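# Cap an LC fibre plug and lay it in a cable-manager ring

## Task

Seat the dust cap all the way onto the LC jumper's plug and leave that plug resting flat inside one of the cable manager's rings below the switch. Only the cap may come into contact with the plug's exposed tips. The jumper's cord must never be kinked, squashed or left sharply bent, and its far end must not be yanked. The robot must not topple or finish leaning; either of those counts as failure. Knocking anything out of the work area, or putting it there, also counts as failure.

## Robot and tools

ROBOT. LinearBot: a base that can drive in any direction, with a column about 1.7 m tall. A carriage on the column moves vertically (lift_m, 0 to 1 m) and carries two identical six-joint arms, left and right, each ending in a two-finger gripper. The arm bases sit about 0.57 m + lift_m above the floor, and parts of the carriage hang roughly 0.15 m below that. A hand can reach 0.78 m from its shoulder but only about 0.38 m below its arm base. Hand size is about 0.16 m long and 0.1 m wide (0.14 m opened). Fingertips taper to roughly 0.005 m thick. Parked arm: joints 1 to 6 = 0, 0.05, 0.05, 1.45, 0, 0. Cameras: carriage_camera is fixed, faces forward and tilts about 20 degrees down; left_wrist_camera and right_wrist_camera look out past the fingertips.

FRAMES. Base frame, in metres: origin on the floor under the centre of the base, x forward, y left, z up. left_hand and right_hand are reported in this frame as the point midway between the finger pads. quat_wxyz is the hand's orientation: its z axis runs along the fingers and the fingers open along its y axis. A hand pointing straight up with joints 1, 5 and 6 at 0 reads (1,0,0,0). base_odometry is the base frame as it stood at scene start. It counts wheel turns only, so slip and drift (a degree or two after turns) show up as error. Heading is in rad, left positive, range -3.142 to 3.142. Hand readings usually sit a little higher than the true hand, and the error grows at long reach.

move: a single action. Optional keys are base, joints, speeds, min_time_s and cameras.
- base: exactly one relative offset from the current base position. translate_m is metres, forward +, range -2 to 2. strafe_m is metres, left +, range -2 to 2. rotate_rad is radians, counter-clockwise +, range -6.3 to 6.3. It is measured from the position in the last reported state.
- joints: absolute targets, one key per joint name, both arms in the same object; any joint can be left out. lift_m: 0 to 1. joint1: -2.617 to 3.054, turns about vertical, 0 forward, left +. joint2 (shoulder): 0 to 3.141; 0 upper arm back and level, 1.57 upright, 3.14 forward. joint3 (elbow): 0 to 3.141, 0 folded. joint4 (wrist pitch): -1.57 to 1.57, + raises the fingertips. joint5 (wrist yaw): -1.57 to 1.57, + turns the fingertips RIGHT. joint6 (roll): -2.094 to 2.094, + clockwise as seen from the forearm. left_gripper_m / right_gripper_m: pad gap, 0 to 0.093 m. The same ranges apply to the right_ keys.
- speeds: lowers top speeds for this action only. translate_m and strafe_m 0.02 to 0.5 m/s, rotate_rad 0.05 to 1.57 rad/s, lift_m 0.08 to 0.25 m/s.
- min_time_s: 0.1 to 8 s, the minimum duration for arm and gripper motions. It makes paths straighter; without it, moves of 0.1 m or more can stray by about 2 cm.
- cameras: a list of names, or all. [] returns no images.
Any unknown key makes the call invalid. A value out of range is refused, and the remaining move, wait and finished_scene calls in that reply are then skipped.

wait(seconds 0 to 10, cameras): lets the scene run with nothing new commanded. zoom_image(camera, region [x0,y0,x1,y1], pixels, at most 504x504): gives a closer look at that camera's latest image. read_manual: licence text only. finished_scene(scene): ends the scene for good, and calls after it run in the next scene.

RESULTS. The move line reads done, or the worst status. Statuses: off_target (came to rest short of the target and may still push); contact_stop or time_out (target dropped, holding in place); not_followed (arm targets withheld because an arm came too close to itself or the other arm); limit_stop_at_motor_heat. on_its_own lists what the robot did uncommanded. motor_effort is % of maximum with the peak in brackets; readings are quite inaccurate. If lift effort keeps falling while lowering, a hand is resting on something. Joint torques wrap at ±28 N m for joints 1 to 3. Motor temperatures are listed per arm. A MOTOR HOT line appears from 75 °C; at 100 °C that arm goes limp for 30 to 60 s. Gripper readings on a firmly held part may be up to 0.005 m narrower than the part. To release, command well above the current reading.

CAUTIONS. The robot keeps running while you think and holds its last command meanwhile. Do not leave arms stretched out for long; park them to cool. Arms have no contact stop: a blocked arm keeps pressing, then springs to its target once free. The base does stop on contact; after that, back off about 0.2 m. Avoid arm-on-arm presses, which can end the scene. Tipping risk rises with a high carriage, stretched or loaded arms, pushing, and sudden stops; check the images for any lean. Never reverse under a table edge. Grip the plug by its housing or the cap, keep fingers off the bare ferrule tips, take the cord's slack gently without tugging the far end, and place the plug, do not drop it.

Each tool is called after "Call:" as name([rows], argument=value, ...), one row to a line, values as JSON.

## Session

Call:
move()

Scene clock: 0.00 s.
Joint torques (N m): no reading
Motor temperatures (°C): left_arm=[29 36 40 30 29 33 32] | right_arm=[31 37 34 30 31 30 33]
base_odometry: x=+0.000 y=+0.000 heading=+0.000
base_status: not commanded
joint_positions: lift_m=+0.300 left_joint1_rad=+0.003 left_joint2_rad=+0.028 left_joint3_rad=+0.066 left_joint4_rad=+1.405 left_joint5_rad=-0.009 left_joint6_rad=+0.044 left_gripper_m=+0.09396 right_joint1_rad=+0.019 right_joint2_rad=+0.033 right_joint3_rad=+0.043 right_joint4_rad=+1.494 right_joint5_rad=-0.026 right_joint6_rad=-0.017 right_gripper_m=+0.09396
joint_status: not commanded
motor_effort: lift_m=+35 drive_wheels=+3
left_hand: x=+0.2453 y=+0.3086 z=+1.2881 quat_wxyz=(+0.998, -0.003, +0.064, +0.024) (m; base frame)
right_hand: x=+0.2319 y=-0.3021 z=+1.2841 quat_wxyz=(+0.999, -0.014, +0.033, +0.001) (m; base frame)
pictures: carriage_camera, left_wrist_camera, right_wrist_camera
Images, in order (width x height): carriage_camera 896x504, left_wrist_camera 896x504, right_wrist_camera 896x504.

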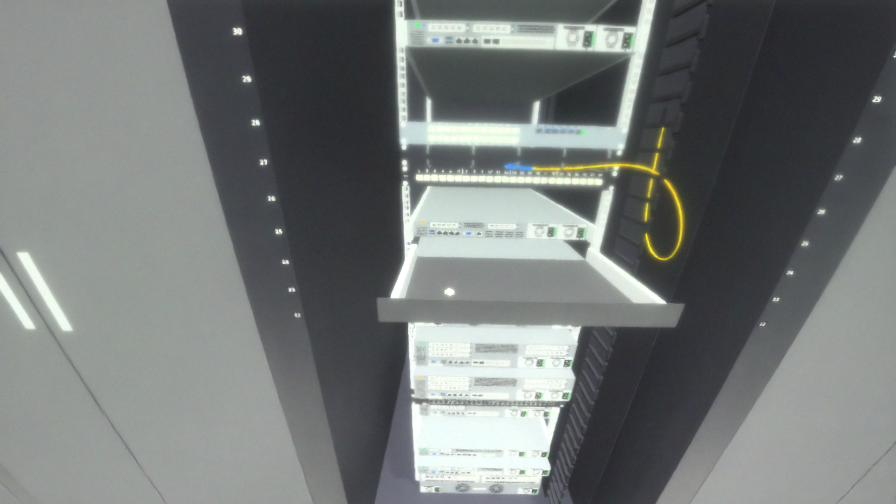

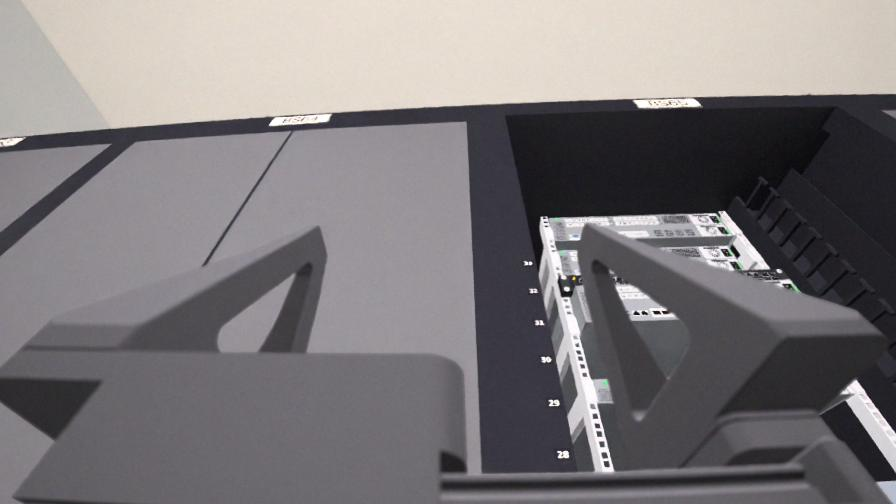

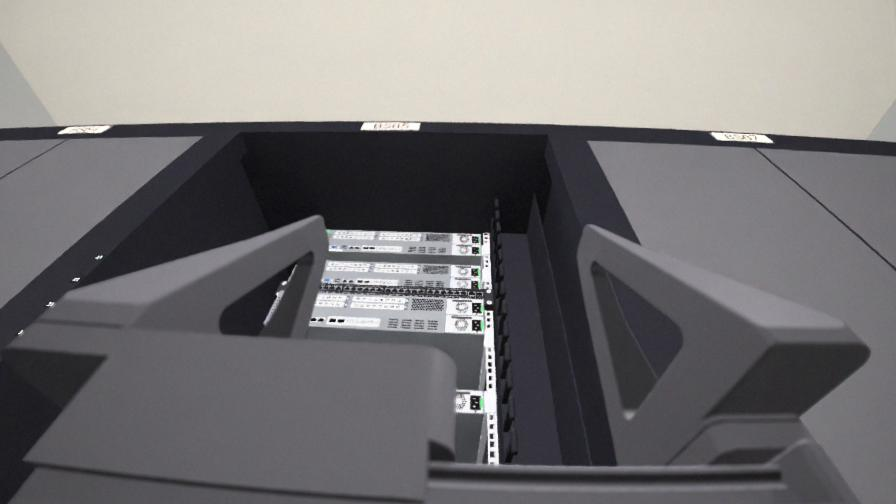

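Call:
zoom_image(camera="carriage_camera", region=[390, 110, 640, 250])

Call:
zoom_image(camera="carriage_camera", region=[480, 140, 600, 200])

Call:
zoom_image(camera="carriage_camera", region=[370, 235, 690, 335])

Call:
zoom_image(camera="carriage_camera", region=[434, 276, 464, 306])

Scaled by 2.016 from the camera's 896x504 image, which has a finer 1280x720 frame.

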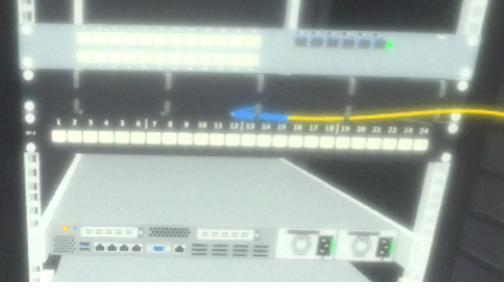

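Scaled by 4.200 from the camera's 896x504 image, which has a finer 1280x720 frame.

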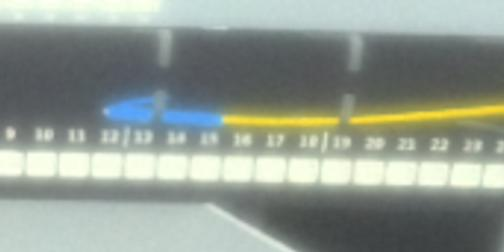

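Scaled by 1.575 from the camera's 896x504 image, which has a finer 1280x720 frame.

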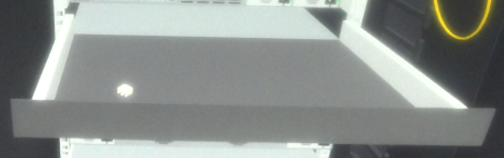

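Scaled by 16.800 from the camera's 896x504 image, which has a finer 1280x720 frame.

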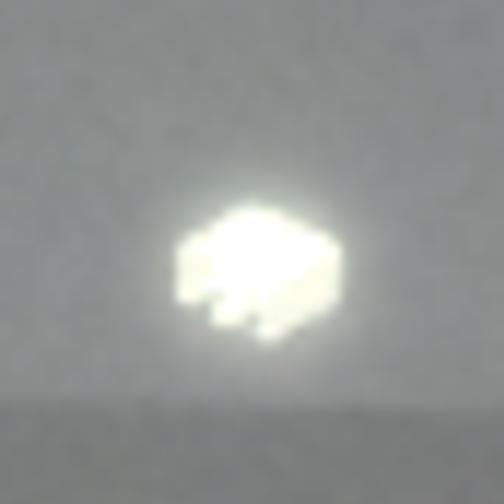

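Call:
move(joints={"lift_m": 0.53}, cameras=["carriage_camera"])

Call:
zoom_image(camera="carriage_camera", region=[390, 180, 640, 320])

Call:
zoom_image(camera="carriage_camera", region=[420, 360, 480, 420])

Scene clock: 39.80 s.
Joint torques (N m): left_arm=[0.06 3.71 6.46 -0.3 0.07 0.01] | right_arm=[-0.05 4.07 5.75 -0.38 0.01 -0.11]
Motor temperatures (°C): left_arm=[29 37 42 30 29 33 32] | right_arm=[31 37 36 30 31 30 33]
move: done
base_odometry: x=+0.000 y=+0.000 heading=+0.000
base_status: not commanded
joint_positions: lift_m=+0.530 left_joint1_rad=+0.003 left_joint2_rad=+0.028 left_joint3_rad=+0.066 left_joint4_rad=+1.405 left_joint5_rad=-0.009 left_joint6_rad=+0.044 left_gripper_m=+0.09396 right_joint1_rad=+0.019 right_joint2_rad=+0.033 right_joint3_rad=+0.043 right_joint4_rad=+1.494 right_joint5_rad=-0.026 right_joint6_rad=-0.017 right_gripper_m=+0.09396
joint_status: all done
motor_effort: lift_m=+35(43) drive_wheels=+1(4)
left_hand: x=+0.2453 y=+0.3086 z=+1.5181 quat_wxyz=(+0.998, -0.003, +0.064, +0.024) (m; base frame)
right_hand: x=+0.2319 y=-0.3021 z=+1.5140 quat_wxyz=(+0.999, -0.014, +0.033, +0.001) (m; base frame)
pictures: carriage_camera
Images, in order (width x height): carriage_camera 896x504.

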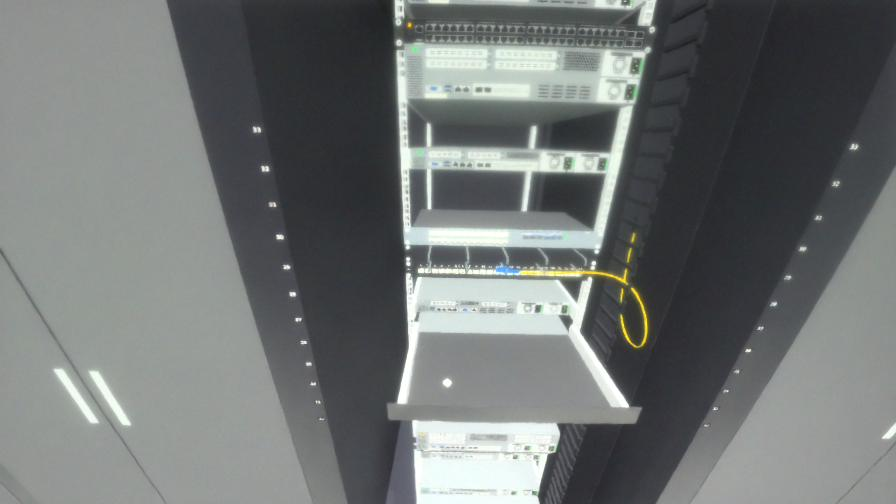

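Scaled by 2.016 from the camera's 896x504 image, which has a finer 1280x720 frame.

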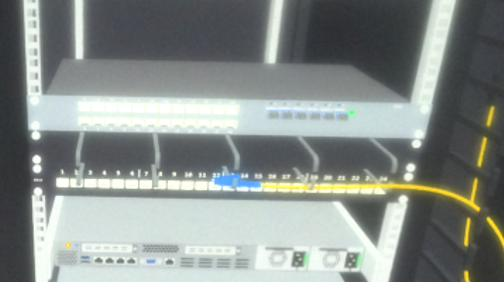

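Scaled by 8.400 from the camera's 896x504 image, which has a finer 1280x720 frame.

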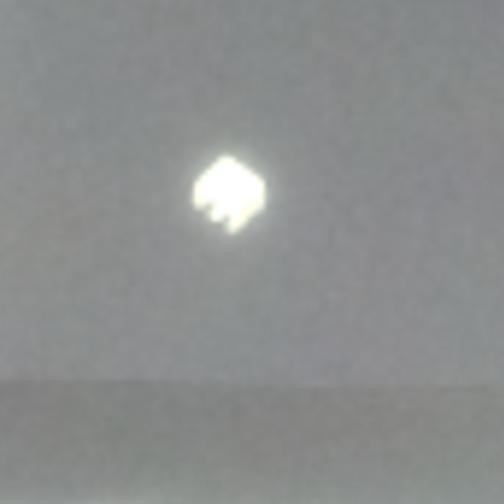

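Call:
move(base={"strafe_m": -0.14}, speeds={"strafe_m": 0.2}, cameras=[])

Call:
move(base={"translate_m": -0.03}, speeds={"translate_m": 0.1}, cameras=["carriage_camera"])

Call:
zoom_image(camera="carriage_camera", region=[340, 220, 590, 340])

Call:
zoom_image(camera="carriage_camera", region=[365, 355, 405, 395])

Scene clock: 116.73 s.
Joint torques (N m): left_arm=[0.06 3.7 6.49 -0.3 0.07 0.02] | right_arm=[-0.1 4.05 5.76 -0.39 0.01 -0.11]
Motor temperatures (°C): left_arm=[29 37 43 30 29 33 32] | right_arm=[31 37 37 30 31 30 33]
move: done
base_odometry: x=+0.000 y=-0.140 heading=+0.001
base_status: done
joint_positions: lift_m=+0.530 left_joint1_rad=+0.003 left_joint2_rad=+0.028 left_joint3_rad=+0.066 left_joint4_rad=+1.405 left_joint5_rad=-0.009 left_joint6_rad=+0.044 left_gripper_m=+0.09396 right_joint1_rad=+0.019 right_joint2_rad=+0.033 right_joint3_rad=+0.043 right_joint4_rad=+1.494 right_joint5_rad=-0.026 right_joint6_rad=-0.017 right_gripper_m=+0.09396
joint_status: not commanded
motor_effort: lift_m=+35(36) drive_wheels=-3(13)
left_hand: x=+0.2453 y=+0.3086 z=+1.5181 quat_wxyz=(+0.998, -0.003, +0.064, +0.024) (m; base frame)
right_hand: x=+0.2319 y=-0.3021 z=+1.5140 quat_wxyz=(+0.999, -0.014, +0.033, +0.001) (m; base frame)
pictures: none
No camera images: "cameras" was empty.

Scene clock: 117.83 s.
Joint torques (N m): left_arm=[0.05 3.73 6.52 -0.3 0.07 0.01] | right_arm=[-0.09 4.07 5.79 -0.39 0.01 -0.11]
Motor temperatures (°C): left_arm=[29 37 43 30 29 33 32] | right_arm=[31 37 37 30 31 30 33]
move: done
base_odometry: x=-0.030 y=-0.140 heading=+0.001
base_status: done
joint_positions: lift_m=+0.530 left_joint1_rad=+0.003 left_joint2_rad=+0.028 left_joint3_rad=+0.066 left_joint4_rad=+1.404 left_joint5_rad=-0.009 left_joint6_rad=+0.044 left_gripper_m=+0.09396 right_joint1_rad=+0.019 right_joint2_rad=+0.033 right_joint3_rad=+0.043 right_joint4_rad=+1.494 right_joint5_rad=-0.026 right_joint6_rad=-0.017 right_gripper_m=+0.09396
joint_status: not commanded
motor_effort: lift_m=+35(36) drive_wheels=+3(8)
left_hand: x=+0.2454 y=+0.3086 z=+1.5181 quat_wxyz=(+0.998, -0.003, +0.064, +0.024) (m; base frame)
right_hand: x=+0.2318 y=-0.3021 z=+1.5140 quat_wxyz=(+0.999, -0.014, +0.033, +0.001) (m; base frame)
pictures: carriage_camera
Images, in order (width x height): carriage_camera 896x504.

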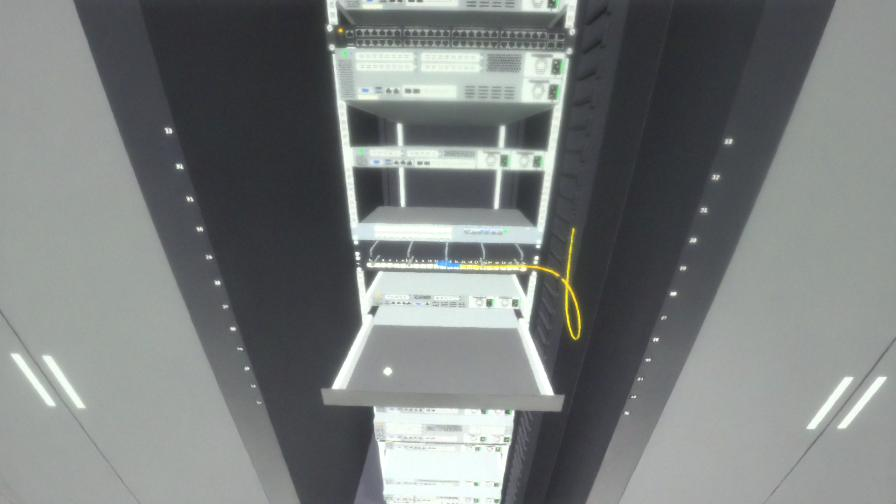

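Scaled by 2.016 from the camera's 896x504 image, which has a finer 1280x720 frame.

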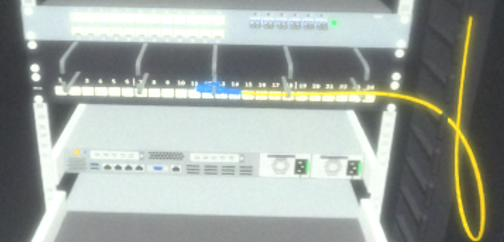

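Scaled by 12.600 from the camera's 896x504 image, which has a finer 1280x720 frame.

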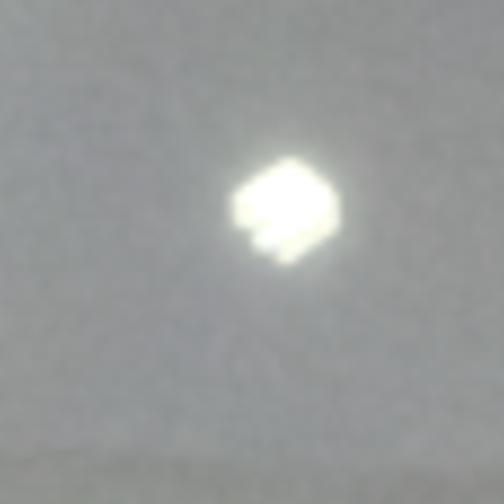

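Call:
move(cameras=["carriage_camera"])

Scene clock: 149.07 s.
Joint torques (N m): left_arm=[0.09 3.7 6.5 -0.3 0.06 0.01] | right_arm=[-0.09 4.07 5.75 -0.38 0.01 -0.11]
Motor temperatures (°C): left_arm=[29 37 43 30 29 33 32] | right_arm=[31 37 38 30 31 30 33]
base_odometry: x=-0.030 y=-0.140 heading=+0.001
base_status: done
joint_positions: lift_m=+0.530 left_joint1_rad=+0.003 left_joint2_rad=+0.028 left_joint3_rad=+0.066 left_joint4_rad=+1.404 left_joint5_rad=-0.009 left_joint6_rad=+0.044 left_gripper_m=+0.09396 right_joint1_rad=+0.019 right_joint2_rad=+0.033 right_joint3_rad=+0.043 right_joint4_rad=+1.494 right_joint5_rad=-0.026 right_joint6_rad=-0.017 right_gripper_m=+0.09396
joint_status: not commanded
motor_effort: lift_m=+35(36) drive_wheels=-2(8)
left_hand: x=+0.2454 y=+0.3086 z=+1.5181 quat_wxyz=(+0.998, -0.003, +0.064, +0.024) (m; base frame)
right_hand: x=+0.2318 y=-0.3021 z=+1.5140 quat_wxyz=(+0.999, -0.014, +0.033, +0.001) (m; base frame)
pictures: carriage_camera
Images, in order (width x height): carriage_camera 896x504.

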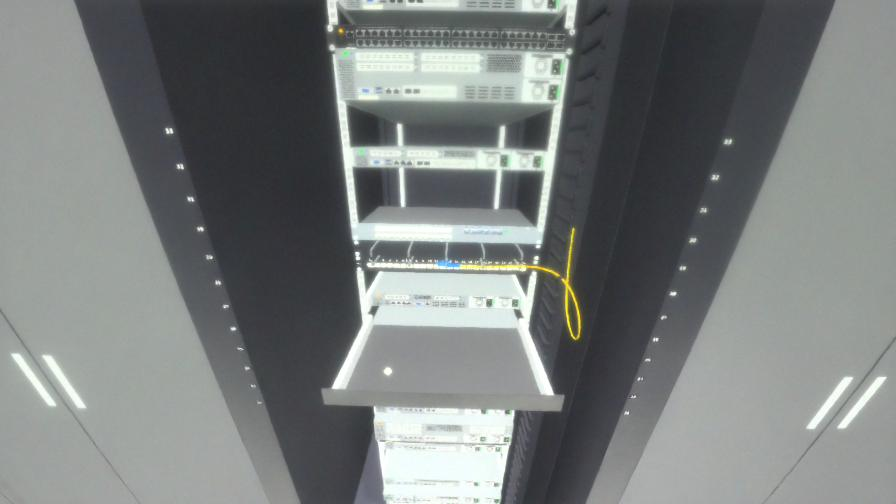

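Call:
move(joints={"left_joint1_rad": -0.36, "left_joint2_rad": 1.11, "left_joint3_rad": 0.98, "left_joint4_rad": -0.89, "left_joint5_rad": 0.0, "left_joint6_rad": 0.42}, min_time_s=2.5, cameras=[])

Call:
move(joints={"left_joint1_rad": -0.379, "left_joint2_rad": 2.40, "left_joint3_rad": 2.008, "left_joint4_rad": -1.1686, "left_joint5_rad": 0.0, "left_joint6_rad": 0.425}, min_time_s=3, cameras=["left_wrist_camera", "carriage_camera"])

Scene clock: 264.40 s.
Joint torques (N m): left_arm=[-0.59 -1.95 11.07 1.24 0.16 0.11] | right_arm=[-0.12 4.07 5.78 -0.39 0.01 -0.11]
Motor temperatures (°C): left_arm=[29 37 44 30 29 33 32] | right_arm=[31 37 39 30 31 30 33]
move: done
base_odometry: x=-0.030 y=-0.140 heading=+0.001
base_status: not commanded
joint_positions: lift_m=+0.530 left_joint1_rad=-0.352 left_joint2_rad=+1.102 left_joint3_rad=+0.943 left_joint4_rad=-0.879 left_joint5_rad=-0.009 left_joint6_rad=+0.409 left_gripper_m=+0.09396 right_joint1_rad=+0.019 right_joint2_rad=+0.033 right_joint3_rad=+0.043 right_joint4_rad=+1.494 right_joint5_rad=-0.026 right_joint6_rad=-0.017 right_gripper_m=+0.09396
joint_status: all done
motor_effort: lift_m=+35(36) drive_wheels=+3(6)
left_hand: x=+0.4759 y=+0.2130 z=+1.2416 quat_wxyz=(+0.263, +0.357, +0.896, +0.012) (m; base frame)
right_hand: x=+0.2318 y=-0.3021 z=+1.5140 quat_wxyz=(+0.999, -0.014, +0.033, +0.001) (m; base frame)
pictures: none
No camera images: "cameras" was empty.

Scene clock: 267.70 s.
Joint torques (N m): left_arm=[-0.59 -10.51 9.81 0.11 0.16 0.11] | right_arm=[-0.09 4.07 5.72 -0.39 0.01 -0.11]
Motor temperatures (°C): left_arm=[29 37 45 30 29 33 32] | right_arm=[31 37 39 30 31 30 33]
move: done
base_odometry: x=-0.030 y=-0.140 heading=+0.001
base_status: not commanded
joint_positions: lift_m=+0.530 left_joint1_rad=-0.371 left_joint2_rad=+2.384 left_joint3_rad=+1.975 left_joint4_rad=-1.155 left_joint5_rad=-0.009 left_joint6_rad=+0.415 left_gripper_m=+0.09396 right_joint1_rad=+0.019 right_joint2_rad=+0.033 right_joint3_rad=+0.043 right_joint4_rad=+1.494 right_joint5_rad=-0.026 right_joint6_rad=-0.017 right_gripper_m=+0.09396
joint_status: all done
motor_effort: lift_m=+36(36) drive_wheels=+3(4)
left_hand: x=+0.6464 y=+0.1411 z=+1.0904 quat_wxyz=(+0.003, +0.383, +0.924, +0.005) (m; base frame)
right_hand: x=+0.2318 y=-0.3021 z=+1.5140 quat_wxyz=(+0.999, -0.014, +0.033, +0.001) (m; base frame)
pictures: carriage_camera, left_wrist_camera
Images, in order (width x height): carriage_camera 896x504, left_wrist_camera 896x504.

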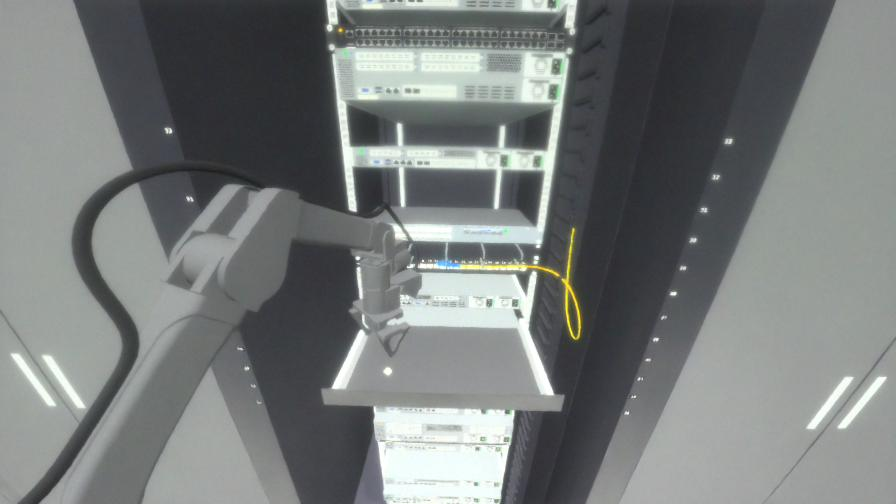

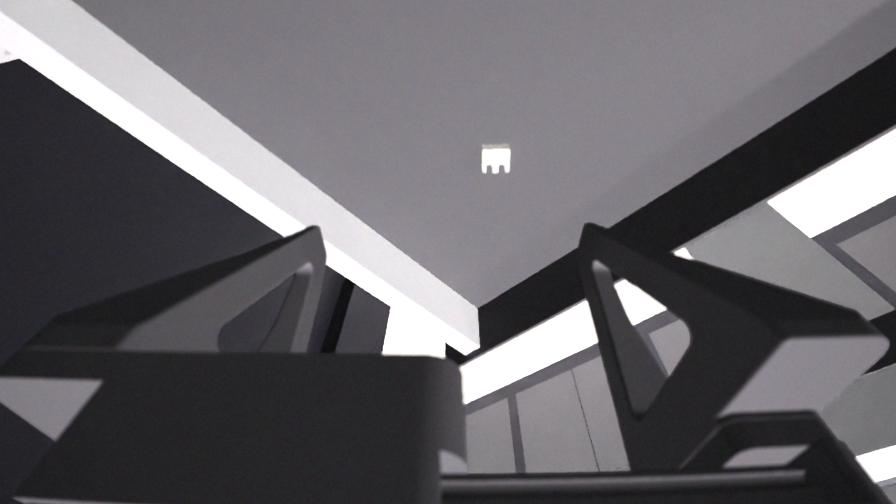

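Call:
zoom_image(camera="left_wrist_camera", region=[460, 120, 540, 190])

Scaled by 6.300 from the camera's 896x504 image, which has a finer 1280x720 frame.

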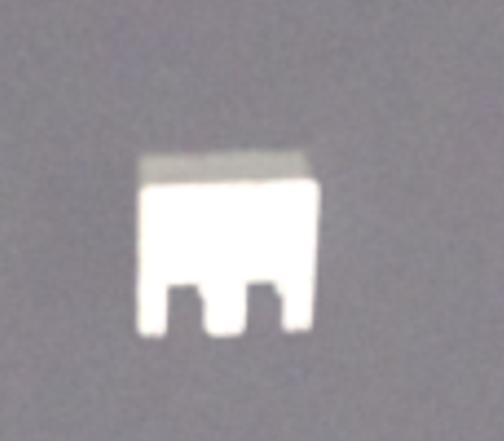

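Call:
move(joints={"left_joint1_rad": -0.427, "left_joint2_rad": 2.43, "left_joint3_rad": 1.884, "left_joint4_rad": -1.046, "left_joint5_rad": 0.013, "left_joint6_rad": 0.319, "left_gripper_m": 0.04}, min_time_s=2, cameras=["left_wrist_camera"])

Scene clock: 316.53 s.
Joint torques (N m): left_arm=[-0.59 -10.47 5.49 0.37 0.2 -0.09] | right_arm=[-0.1 4.1 5.75 -0.38 0.01 -0.11]
Motor temperatures (°C): left_arm=[29 45 49 30 29 33 32] | right_arm=[31 37 39 30 31 30 33]
move: done
base_odometry: x=-0.030 y=-0.140 heading=+0.001
base_status: not commanded
joint_positions: lift_m=+0.530 left_joint1_rad=-0.419 left_joint2_rad=+2.413 left_joint3_rad=+1.898 left_joint4_rad=-1.060 left_joint5_rad=+0.000 left_joint6_rad=+0.330 left_gripper_m=+0.04013 right_joint1_rad=+0.019 right_joint2_rad=+0.033 right_joint3_rad=+0.043 right_joint4_rad=+1.494 right_joint5_rad=-0.026 right_joint6_rad=-0.017 right_gripper_m=+0.09396
joint_status: all done
motor_effort: lift_m=+35(36) drive_wheels=+1(6)
left_hand: x=+0.6343 y=+0.1204 z=+1.0590 quat_wxyz=(-0.002, +0.366, +0.931, +0.000) (m; base frame)
right_hand: x=+0.2318 y=-0.3021 z=+1.5140 quat_wxyz=(+0.999, -0.014, +0.033, +0.001) (m; base frame)
pictures: left_wrist_camera
Images, in order (width x height): left_wrist_camera 896x504.

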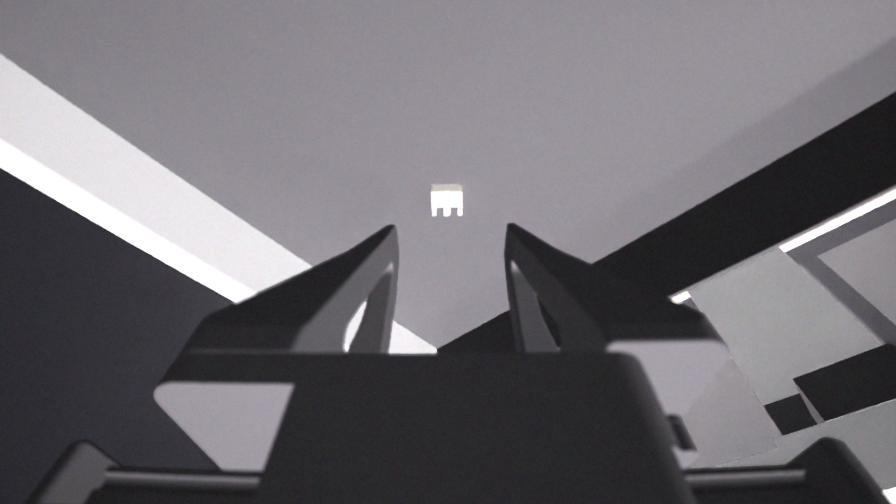

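Call:
zoom_image(camera="left_wrist_camera", region=[407, 165, 487, 235])

Scaled by 6.300 from the camera's 896x504 image, which has a finer 1280x720 frame.

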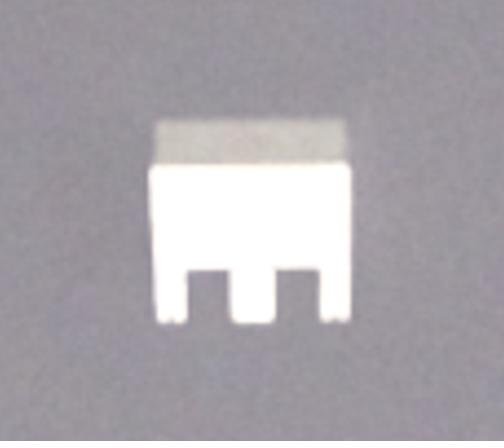

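Call:
move(joints={"left_joint1_rad": -0.427, "left_joint2_rad": 2.4564, "left_joint3_rad": 1.836, "left_joint4_rad": -0.9726, "left_joint5_rad": 0.013, "left_joint6_rad": 0.319, "left_gripper_m": 0.04}, min_time_s=1.5, cameras=["left_wrist_camera"])

Scene clock: 348.73 s.
Joint torques (N m): left_arm=[-0.61 -10.45 5.39 0.38 0.18 -0.08] | right_arm=[-0.09 4.1 5.75 -0.39 0.01 -0.11]
Motor temperatures (°C): left_arm=[29 47 47 30 29 33 32] | right_arm=[31 37 39 30 31 30 33]
move: done
base_odometry: x=-0.030 y=-0.140 heading=+0.001
base_status: not commanded
joint_positions: lift_m=+0.530 left_joint1_rad=-0.419 left_joint2_rad=+2.439 left_joint3_rad=+1.850 left_joint4_rad=-0.987 left_joint5_rad=+0.001 left_joint6_rad=+0.329 left_gripper_m=+0.04013 right_joint1_rad=+0.019 right_joint2_rad=+0.033 right_joint3_rad=+0.043 right_joint4_rad=+1.494 right_joint5_rad=-0.026 right_joint6_rad=-0.017 right_gripper_m=+0.09396
joint_status: all done
motor_effort: lift_m=+36(36) drive_wheels=+3(6)
left_hand: x=+0.6331 y=+0.1208 z=+1.0360 quat_wxyz=(-0.002, +0.365, +0.931, +0.000) (m; base frame)
right_hand: x=+0.2318 y=-0.3021 z=+1.5140 quat_wxyz=(+0.999, -0.014, +0.033, +0.001) (m; base frame)
pictures: left_wrist_camera
Images, in order (width x height): left_wrist_camera 896x504.

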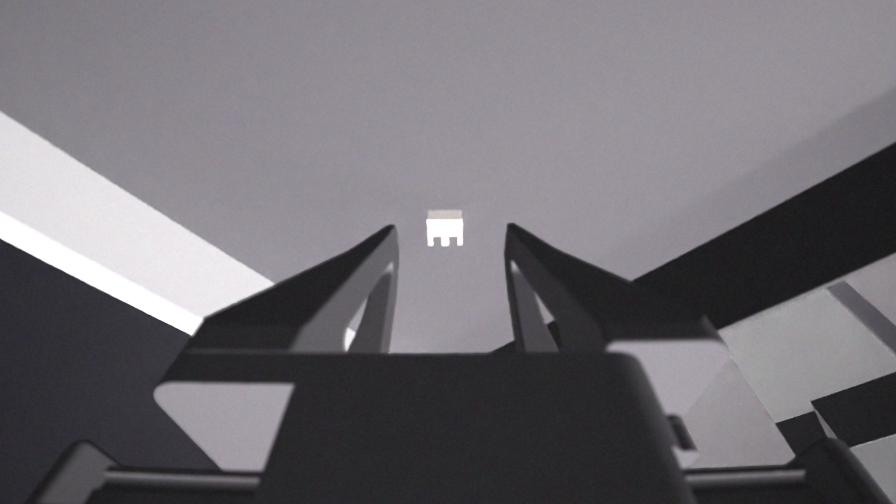

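Call:
move(joints={"left_joint1_rad": -0.4056, "left_joint2_rad": 2.4693, "left_joint3_rad": 1.8205, "left_joint4_rad": -0.9434, "left_joint5_rad": 0.013, "left_joint6_rad": 0.319, "left_gripper_m": 0.03}, min_time_s=1.5, cameras=["left_wrist_camera"])

Scene clock: 369.53 s.
Joint torques (N m): left_arm=[0.81 -10.35 5.31 0.39 0.19 -0.08] | right_arm=[-0.1 4.07 5.78 -0.38 0.01 -0.11]
Motor temperatures (°C): left_arm=[29 50 46 30 29 33 32] | right_arm=[31 37 39 30 31 30 33]
move: done
base_odometry: x=-0.030 y=-0.140 heading=+0.001
base_status: not commanded
joint_positions: lift_m=+0.530 left_joint1_rad=-0.415 left_joint2_rad=+2.450 left_joint3_rad=+1.834 left_joint4_rad=-0.957 left_joint5_rad=+0.001 left_joint6_rad=+0.329 left_gripper_m=+0.03013 right_joint1_rad=+0.019 right_joint2_rad=+0.033 right_joint3_rad=+0.043 right_joint4_rad=+1.494 right_joint5_rad=-0.026 right_joint6_rad=-0.017 right_gripper_m=+0.09396
joint_status: all done
motor_effort: lift_m=+35(36) drive_wheels=-2(4)
left_hand: x=+0.6338 y=+0.1223 z=+1.0273 quat_wxyz=(-0.001, +0.364, +0.931, +0.000) (m; base frame)
right_hand: x=+0.2318 y=-0.3021 z=+1.5140 quat_wxyz=(+0.999, -0.014, +0.033, +0.001) (m; base frame)
pictures: left_wrist_camera
Images, in order (width x height): left_wrist_camera 896x504.

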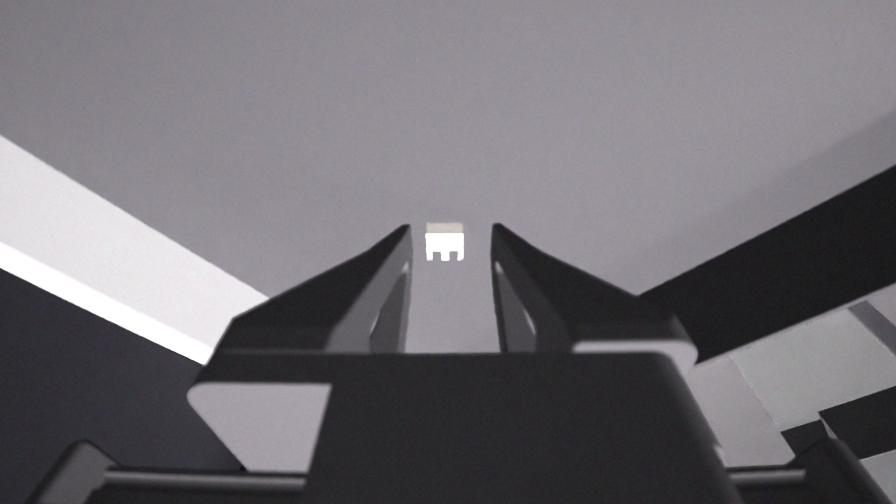

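Call:
move(joints={"left_gripper_m": 0.0095}, min_time_s=1.5, cameras=["left_wrist_camera"])

Scene clock: 407.03 s.
Joint torques (N m): left_arm=[0.79 -10.33 5.35 0.39 0.15 -0.09] | right_arm=[-0.09 4.08 5.76 -0.38 0.01 -0.11]
Motor temperatures (°C): left_arm=[29 53 45 30 29 33 32] | right_arm=[31 37 39 30 31 30 33]
move: done
base_odometry: x=-0.030 y=-0.140 heading=+0.001
base_status: not commanded
joint_positions: lift_m=+0.530 left_joint1_rad=-0.415 left_joint2_rad=+2.450 left_joint3_rad=+1.834 left_joint4_rad=-0.956 left_joint5_rad=+0.005 left_joint6_rad=+0.329 left_gripper_m=+0.00964 right_joint1_rad=+0.019 right_joint2_rad=+0.033 right_joint3_rad=+0.043 right_joint4_rad=+1.494 right_joint5_rad=-0.026 right_joint6_rad=-0.017 right_gripper_m=+0.09396
joint_status: all done
motor_effort: lift_m=+35(36) drive_wheels=+2(4)
left_hand: x=+0.6338 y=+0.1215 z=+1.0273 quat_wxyz=(-0.001, +0.364, +0.931, -0.002) (m; base frame)
right_hand: x=+0.2318 y=-0.3021 z=+1.5140 quat_wxyz=(+0.999, -0.014, +0.033, +0.001) (m; base frame)
pictures: left_wrist_camera
Images, in order (width x height): left_wrist_camera 896x504.

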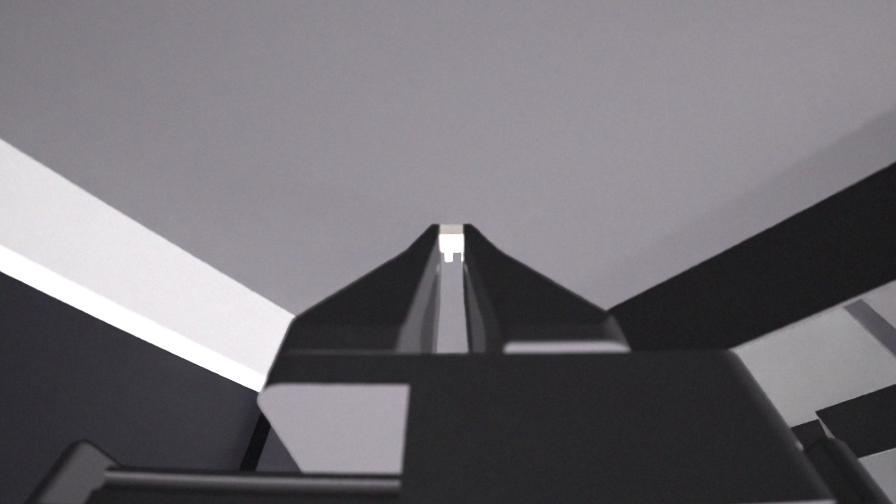

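Call:
move(joints={"left_gripper_m": 0.03}, min_time_s=0.6, cameras=[])

Call:
move(joints={"left_joint2_rad": 2.4777, "left_joint3_rad": 1.8115, "left_joint4_rad": -0.9231}, min_time_s=1.2, cameras=["left_wrist_camera"])

Scene clock: 431.43 s.
Joint torques (N m): left_arm=[0.81 -10.54 5.35 0.37 0.15 -0.08] | right_arm=[-0.1 4.08 5.75 -0.39 0.01 -0.11]
Motor temperatures (°C): left_arm=[29 54 44 30 29 33 32] | right_arm=[31 37 39 30 31 30 33]
move: done
base_odometry: x=-0.030 y=-0.140 heading=+0.001
base_status: not commanded
joint_positions: lift_m=+0.530 left_joint1_rad=-0.415 left_joint2_rad=+2.452 left_joint3_rad=+1.834 left_joint4_rad=-0.955 left_joint5_rad=+0.005 left_joint6_rad=+0.329 left_gripper_m=+0.02987 right_joint1_rad=+0.019 right_joint2_rad=+0.033 right_joint3_rad=+0.043 right_joint4_rad=+1.494 right_joint5_rad=-0.026 right_joint6_rad=-0.017 right_gripper_m=+0.09396
joint_status: all done
motor_effort: lift_m=+35(36) drive_wheels=+3(3)
left_hand: x=+0.6337 y=+0.1215 z=+1.0265 quat_wxyz=(-0.001, +0.364, +0.931, -0.003) (m; base frame)
right_hand: x=+0.2318 y=-0.3021 z=+1.5140 quat_wxyz=(+0.999, -0.014, +0.033, +0.001) (m; base frame)
pictures: none
No camera images: "cameras" was empty.

Scene clock: 432.93 s.
Joint torques (N m): left_arm=[0.81 -10.5 5.23 0.4 0.14 -0.09] | right_arm=[-0.09 4.08 5.76 -0.39 0.01 -0.11]
Motor temperatures (°C): left_arm=[29 54 44 30 29 33 32] | right_arm=[31 37 39 30 31 30 33]
move: done
base_odometry: x=-0.030 y=-0.140 heading=+0.001
base_status: not commanded
joint_positions: lift_m=+0.530 left_joint1_rad=-0.415 left_joint2_rad=+2.460 left_joint3_rad=+1.826 left_joint4_rad=-0.938 left_joint5_rad=+0.005 left_joint6_rad=+0.329 left_gripper_m=+0.02987 right_joint1_rad=+0.019 right_joint2_rad=+0.033 right_joint3_rad=+0.043 right_joint4_rad=+1.494 right_joint5_rad=-0.026 right_joint6_rad=-0.017 right_gripper_m=+0.09396
joint_status: all done
motor_effort: lift_m=+36(36) drive_wheels=-1(5)
left_hand: x=+0.6337 y=+0.1215 z=+1.0211 quat_wxyz=(-0.001, +0.364, +0.931, -0.003) (m; base frame)
right_hand: x=+0.2318 y=-0.3021 z=+1.5140 quat_wxyz=(+0.999, -0.014, +0.033, +0.001) (m; base frame)
pictures: left_wrist_camera
Images, in order (width x height): left_wrist_camera 896x504.

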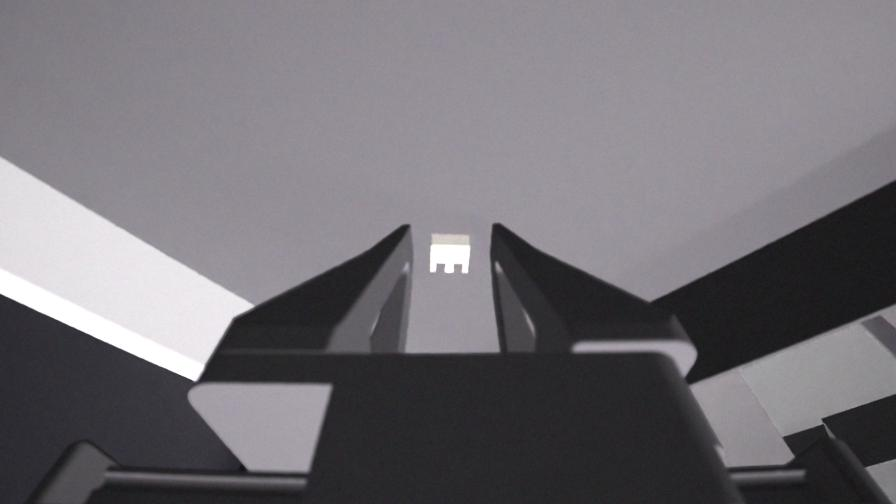

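Call:
move(joints={"left_gripper_m": 0.0095}, min_time_s=1.5, cameras=["left_wrist_camera"])

Scene clock: 437.30 s.
Joint torques (N m): left_arm=[0.77 -10.48 5.26 0.39 0.14 -0.09] | right_arm=[-0.09 4.07 5.74 -0.38 0.01 -0.11]
Motor temperatures (°C): left_arm=[29 54 44 30 29 33 32] | right_arm=[31 37 39 30 31 30 33]
move: done
base_odometry: x=-0.030 y=-0.140 heading=+0.001
base_status: not commanded
joint_positions: lift_m=+0.530 left_joint1_rad=-0.415 left_joint2_rad=+2.460 left_joint3_rad=+1.826 left_joint4_rad=-0.936 left_joint5_rad=+0.005 left_joint6_rad=+0.329 left_gripper_m=+0.01209 right_joint1_rad=+0.019 right_joint2_rad=+0.033 right_joint3_rad=+0.043 right_joint4_rad=+1.494 right_joint5_rad=-0.026 right_joint6_rad=-0.017 right_gripper_m=+0.09396
joint_status: all done
motor_effort: lift_m=+35(36) drive_wheels=-1(5)
left_hand: x=+0.6341 y=+0.1213 z=+1.0211 quat_wxyz=(+0.000, +0.364, +0.931, -0.003) (m; base frame)
right_hand: x=+0.2318 y=-0.3021 z=+1.5140 quat_wxyz=(+0.999, -0.014, +0.033, +0.001) (m; base frame)
pictures: left_wrist_camera
Images, in order (width x height): left_wrist_camera 896x504.

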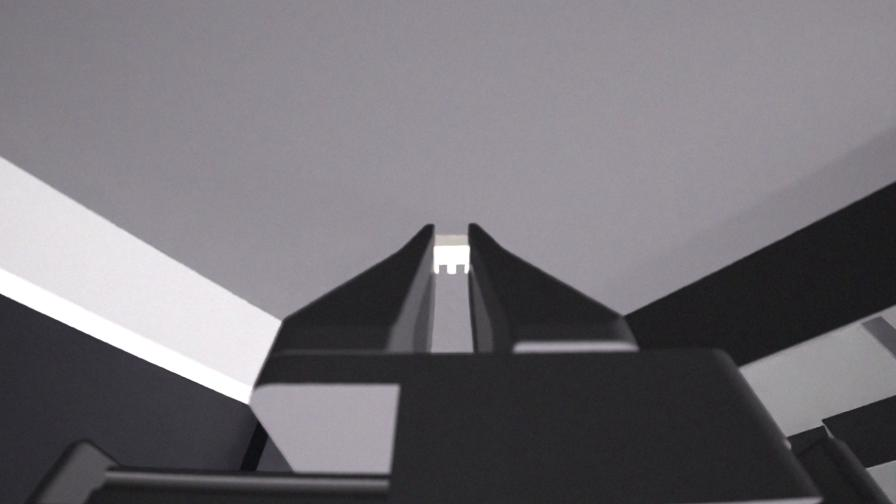

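Call:
move(joints={"lift_m": 0.537}, speeds={"lift_m": 0.08}, cameras=[])

Call:
move(joints={"left_joint6_rad": -2.075}, min_time_s=3, cameras=["left_wrist_camera"])

Scene clock: 445.60 s.
Joint torques (N m): left_arm=[0.81 -11.11 5.45 0.33 0.15 -0.08] | right_arm=[-0.1 4.1 5.75 -0.36 0.01 -0.11]
Motor temperatures (°C): left_arm=[29 55 44 30 29 33 33] | right_arm=[31 37 39 30 31 30 33]
move: done
base_odometry: x=-0.030 y=-0.140 heading=+0.001
base_status: not commanded
joint_positions: lift_m=+0.537 left_joint1_rad=-0.415 left_joint2_rad=+2.468 left_joint3_rad=+1.824 left_joint4_rad=-0.932 left_joint5_rad=+0.005 left_joint6_rad=+0.329 left_gripper_m=+0.01208 right_joint1_rad=+0.019 right_joint2_rad=+0.033 right_joint3_rad=+0.043 right_joint4_rad=+1.494 right_joint5_rad=-0.026 right_joint6_rad=-0.017 right_gripper_m=+0.09396
joint_status: all done
motor_effort: lift_m=+36(42) drive_wheels=+0(4)
left_hand: x=+0.6330 y=+0.1217 z=+1.0243 quat_wxyz=(-0.003, +0.364, +0.931, -0.003) (m; base frame)
right_hand: x=+0.2318 y=-0.3021 z=+1.5210 quat_wxyz=(+0.999, -0.014, +0.033, +0.001) (m; base frame)
pictures: none
No camera images: "cameras" was empty.

Scene clock: 449.00 s.
Joint torques (N m): left_arm=[0.83 -10.99 5.31 0.2 0.06 -0.11] | right_arm=[-0.1 4.1 5.75 -0.38 0.01 -0.11]
Motor temperatures (°C): left_arm=[29 55 44 30 29 33 33] | right_arm=[31 36 39 30 31 30 33]
move: done
base_odometry: x=-0.030 y=-0.140 heading=+0.001
base_status: not commanded
joint_positions: lift_m=+0.537 left_joint1_rad=-0.415 left_joint2_rad=+2.468 left_joint3_rad=+1.824 left_joint4_rad=-0.932 left_joint5_rad=+0.005 left_joint6_rad=-2.063 left_gripper_m=+0.01207 right_joint1_rad=+0.019 right_joint2_rad=+0.033 right_joint3_rad=+0.043 right_joint4_rad=+1.494 right_joint5_rad=-0.026 right_joint6_rad=-0.017 right_gripper_m=+0.09396
joint_status: all done
motor_effort: lift_m=+36(36) drive_wheels=+1(5)
left_hand: x=+0.6330 y=+0.1217 z=+1.0243 quat_wxyz=(-0.003, -0.734, +0.679, +0.002) (m; base frame)
right_hand: x=+0.2318 y=-0.3021 z=+1.5210 quat_wxyz=(+0.999, -0.014, +0.033, +0.001) (m; base frame)
pictures: left_wrist_camera
Images, in order (width x height): left_wrist_camera 896x504.

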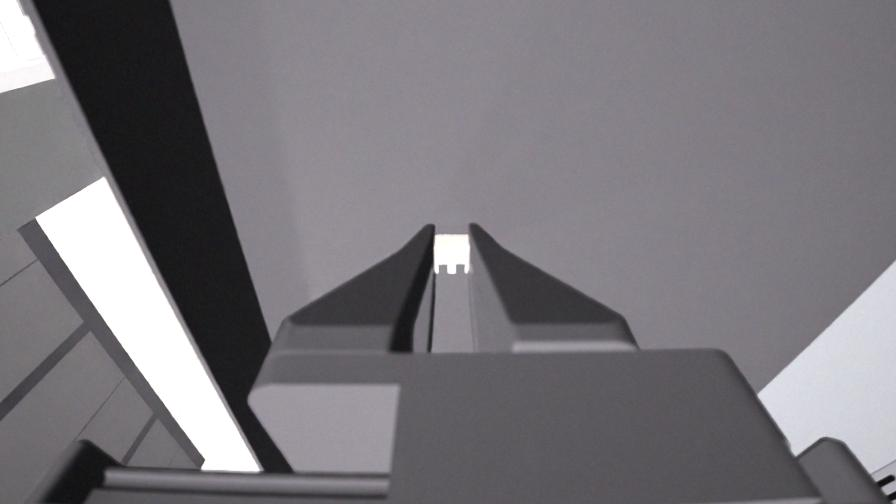

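Call:
move(joints={"lift_m": 0.5338}, speeds={"lift_m": 0.08}, cameras=[])

Call:
move(joints={"left_gripper_m": 0.03}, min_time_s=1.2, cameras=["left_wrist_camera"])

Scene clock: 502.70 s.
Joint torques (N m): left_arm=[0.79 -11 5.34 0.15 0.06 -0.08] | right_arm=[-0.09 4.05 5.78 -0.38 0.01 -0.11]
Motor temperatures (°C): left_arm=[29 56 44 30 29 33 34] | right_arm=[31 36 40 30 31 30 33]
move: done
base_odometry: x=-0.030 y=-0.140 heading=+0.001
base_status: not commanded
joint_positions: lift_m=+0.534 left_joint1_rad=-0.415 left_joint2_rad=+2.468 left_joint3_rad=+1.824 left_joint4_rad=-0.928 left_joint5_rad=+0.006 left_joint6_rad=-2.065 left_gripper_m=+0.01207 right_joint1_rad=+0.019 right_joint2_rad=+0.033 right_joint3_rad=+0.043 right_joint4_rad=+1.494 right_joint5_rad=-0.026 right_joint6_rad=-0.017 right_gripper_m=+0.09396
joint_status: all done
motor_effort: lift_m=+34(35) drive_wheels=+2(3)
left_hand: x=+0.6340 y=+0.1212 z=+1.0213 quat_wxyz=(-0.003, -0.734, +0.679, -0.001) (m; base frame)
right_hand: x=+0.2318 y=-0.3021 z=+1.5180 quat_wxyz=(+0.999, -0.014, +0.033, +0.001) (m; base frame)
pictures: none
No camera images: "cameras" was empty.

Scene clock: 504.17 s.
Joint torques (N m): left_arm=[0.8 -11.02 5.34 0.15 0.06 -0.08] | right_arm=[-0.09 4.08 5.74 -0.39 0.01 -0.11]
Motor temperatures (°C): left_arm=[29 56 44 30 29 33 34] | right_arm=[31 36 40 30 31 30 33]
move: done
base_odometry: x=-0.030 y=-0.140 heading=+0.001
base_status: not commanded
joint_positions: lift_m=+0.534 left_joint1_rad=-0.415 left_joint2_rad=+2.468 left_joint3_rad=+1.824 left_joint4_rad=-0.928 left_joint5_rad=+0.006 left_joint6_rad=-2.065 left_gripper_m=+0.02989 right_joint1_rad=+0.019 right_joint2_rad=+0.033 right_joint3_rad=+0.043 right_joint4_rad=+1.494 right_joint5_rad=-0.026 right_joint6_rad=-0.017 right_gripper_m=+0.09396
joint_status: all done
motor_effort: lift_m=+34(34) drive_wheels=+0(4)
left_hand: x=+0.6340 y=+0.1212 z=+1.0213 quat_wxyz=(-0.003, -0.734, +0.679, -0.001) (m; base frame)
right_hand: x=+0.2318 y=-0.3021 z=+1.5180 quat_wxyz=(+0.999, -0.014, +0.033, +0.001) (m; base frame)
pictures: left_wrist_camera
Images, in order (width x height): left_wrist_camera 896x504.

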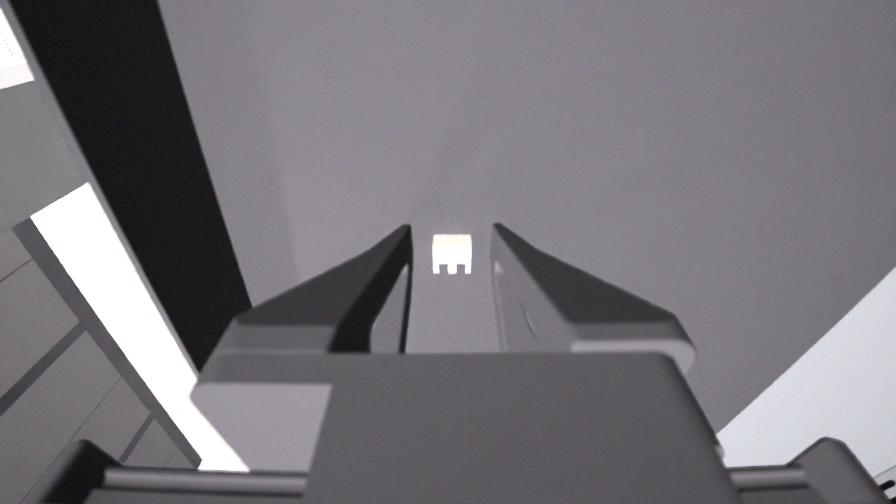

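Call:
move(joints={"lift_m": 0.575}, speeds={"lift_m": 0.12}, cameras=[])

Call:
move(joints={"left_joint1_rad": -0.2094, "left_joint2_rad": 2.309, "left_joint3_rad": 1.4472, "left_joint4_rad": -0.4984, "left_joint5_rad": 0.5544, "left_joint6_rad": 1.2345}, min_time_s=3.5, cameras=["left_wrist_camera"])

Scene clock: 510.17 s.
Joint torques (N m): left_arm=[0.81 -11.44 5.55 0.12 0.06 -0.08] | right_arm=[-0.09 4.18 5.76 -0.38 0.01 -0.11]
Motor temperatures (°C): left_arm=[29 56 44 30 29 33 33] | right_arm=[31 36 40 30 31 30 33]
move: done
base_odometry: x=-0.030 y=-0.140 heading=+0.001
base_status: not commanded
joint_positions: lift_m=+0.575 left_joint1_rad=-0.415 left_joint2_rad=+2.473 left_joint3_rad=+1.821 left_joint4_rad=-0.927 left_joint5_rad=+0.006 left_joint6_rad=-2.065 left_gripper_m=+0.02989 right_joint1_rad=+0.019 right_joint2_rad=+0.033 right_joint3_rad=+0.043 right_joint4_rad=+1.494 right_joint5_rad=-0.026 right_joint6_rad=-0.017 right_gripper_m=+0.09396
joint_status: all done
motor_effort: lift_m=+34(42) drive_wheels=-1(2)
left_hand: x=+0.6325 y=+0.1219 z=+1.0595 quat_wxyz=(-0.004, -0.734, +0.679, +0.003) (m; base frame)
right_hand: x=+0.2318 y=-0.3021 z=+1.5591 quat_wxyz=(+0.999, -0.014, +0.033, +0.001) (m; base frame)
pictures: none
No camera images: "cameras" was empty.

Scene clock: 514.07 s.
Joint torques (N m): left_arm=[0.7 -14.67 4.82 0.68 0.52 0.12] | right_arm=[-0.09 4.07 5.76 -0.38 0.01 -0.11]
Motor temperatures (°C): left_arm=[29 57 44 30 29 33 33] | right_arm=[31 36 40 30 31 30 33]
move: done
base_odometry: x=-0.030 y=-0.140 heading=+0.001
base_status: not commanded
joint_positions: lift_m=+0.575 left_joint1_rad=-0.217 left_joint2_rad=+2.356 left_joint3_rad=+1.461 left_joint4_rad=-0.513 left_joint5_rad=+0.541 left_joint6_rad=+1.222 left_gripper_m=+0.02990 right_joint1_rad=+0.019 right_joint2_rad=+0.033 right_joint3_rad=+0.043 right_joint4_rad=+1.494 right_joint5_rad=-0.026 right_joint6_rad=-0.017 right_gripper_m=+0.09396
joint_status: all done
motor_effort: lift_m=+34(35) drive_wheels=+2(5)
left_hand: x=+0.6283 y=+0.1251 z=+1.0573 quat_wxyz=(+0.197, +0.649, +0.708, -0.196) (m; base frame)
right_hand: x=+0.2318 y=-0.3021 z=+1.5591 quat_wxyz=(+0.999, -0.014, +0.033, +0.001) (m; base frame)
pictures: left_wrist_camera
Images, in order (width x height): left_wrist_camera 896x504.

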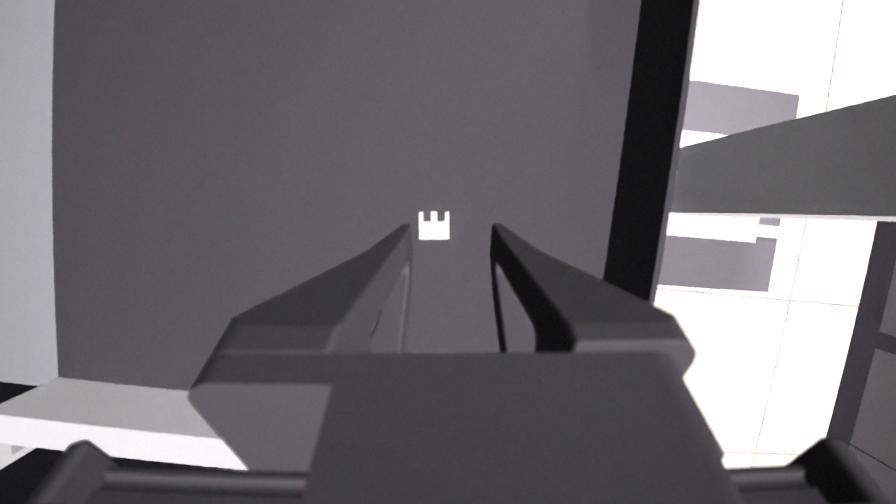

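Call:
zoom_image(camera="left_wrist_camera", region=[394, 190, 474, 260])

Scaled by 6.300 from the camera's 896x504 image, which has a finer 1280x720 frame.

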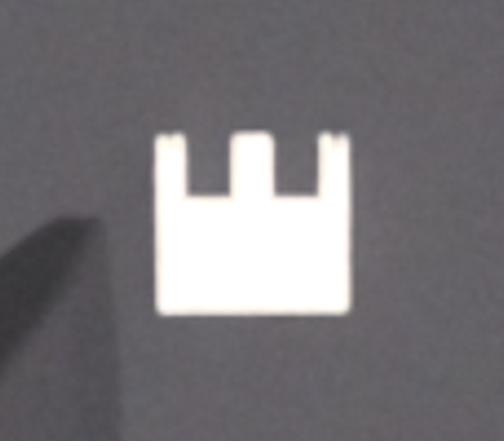

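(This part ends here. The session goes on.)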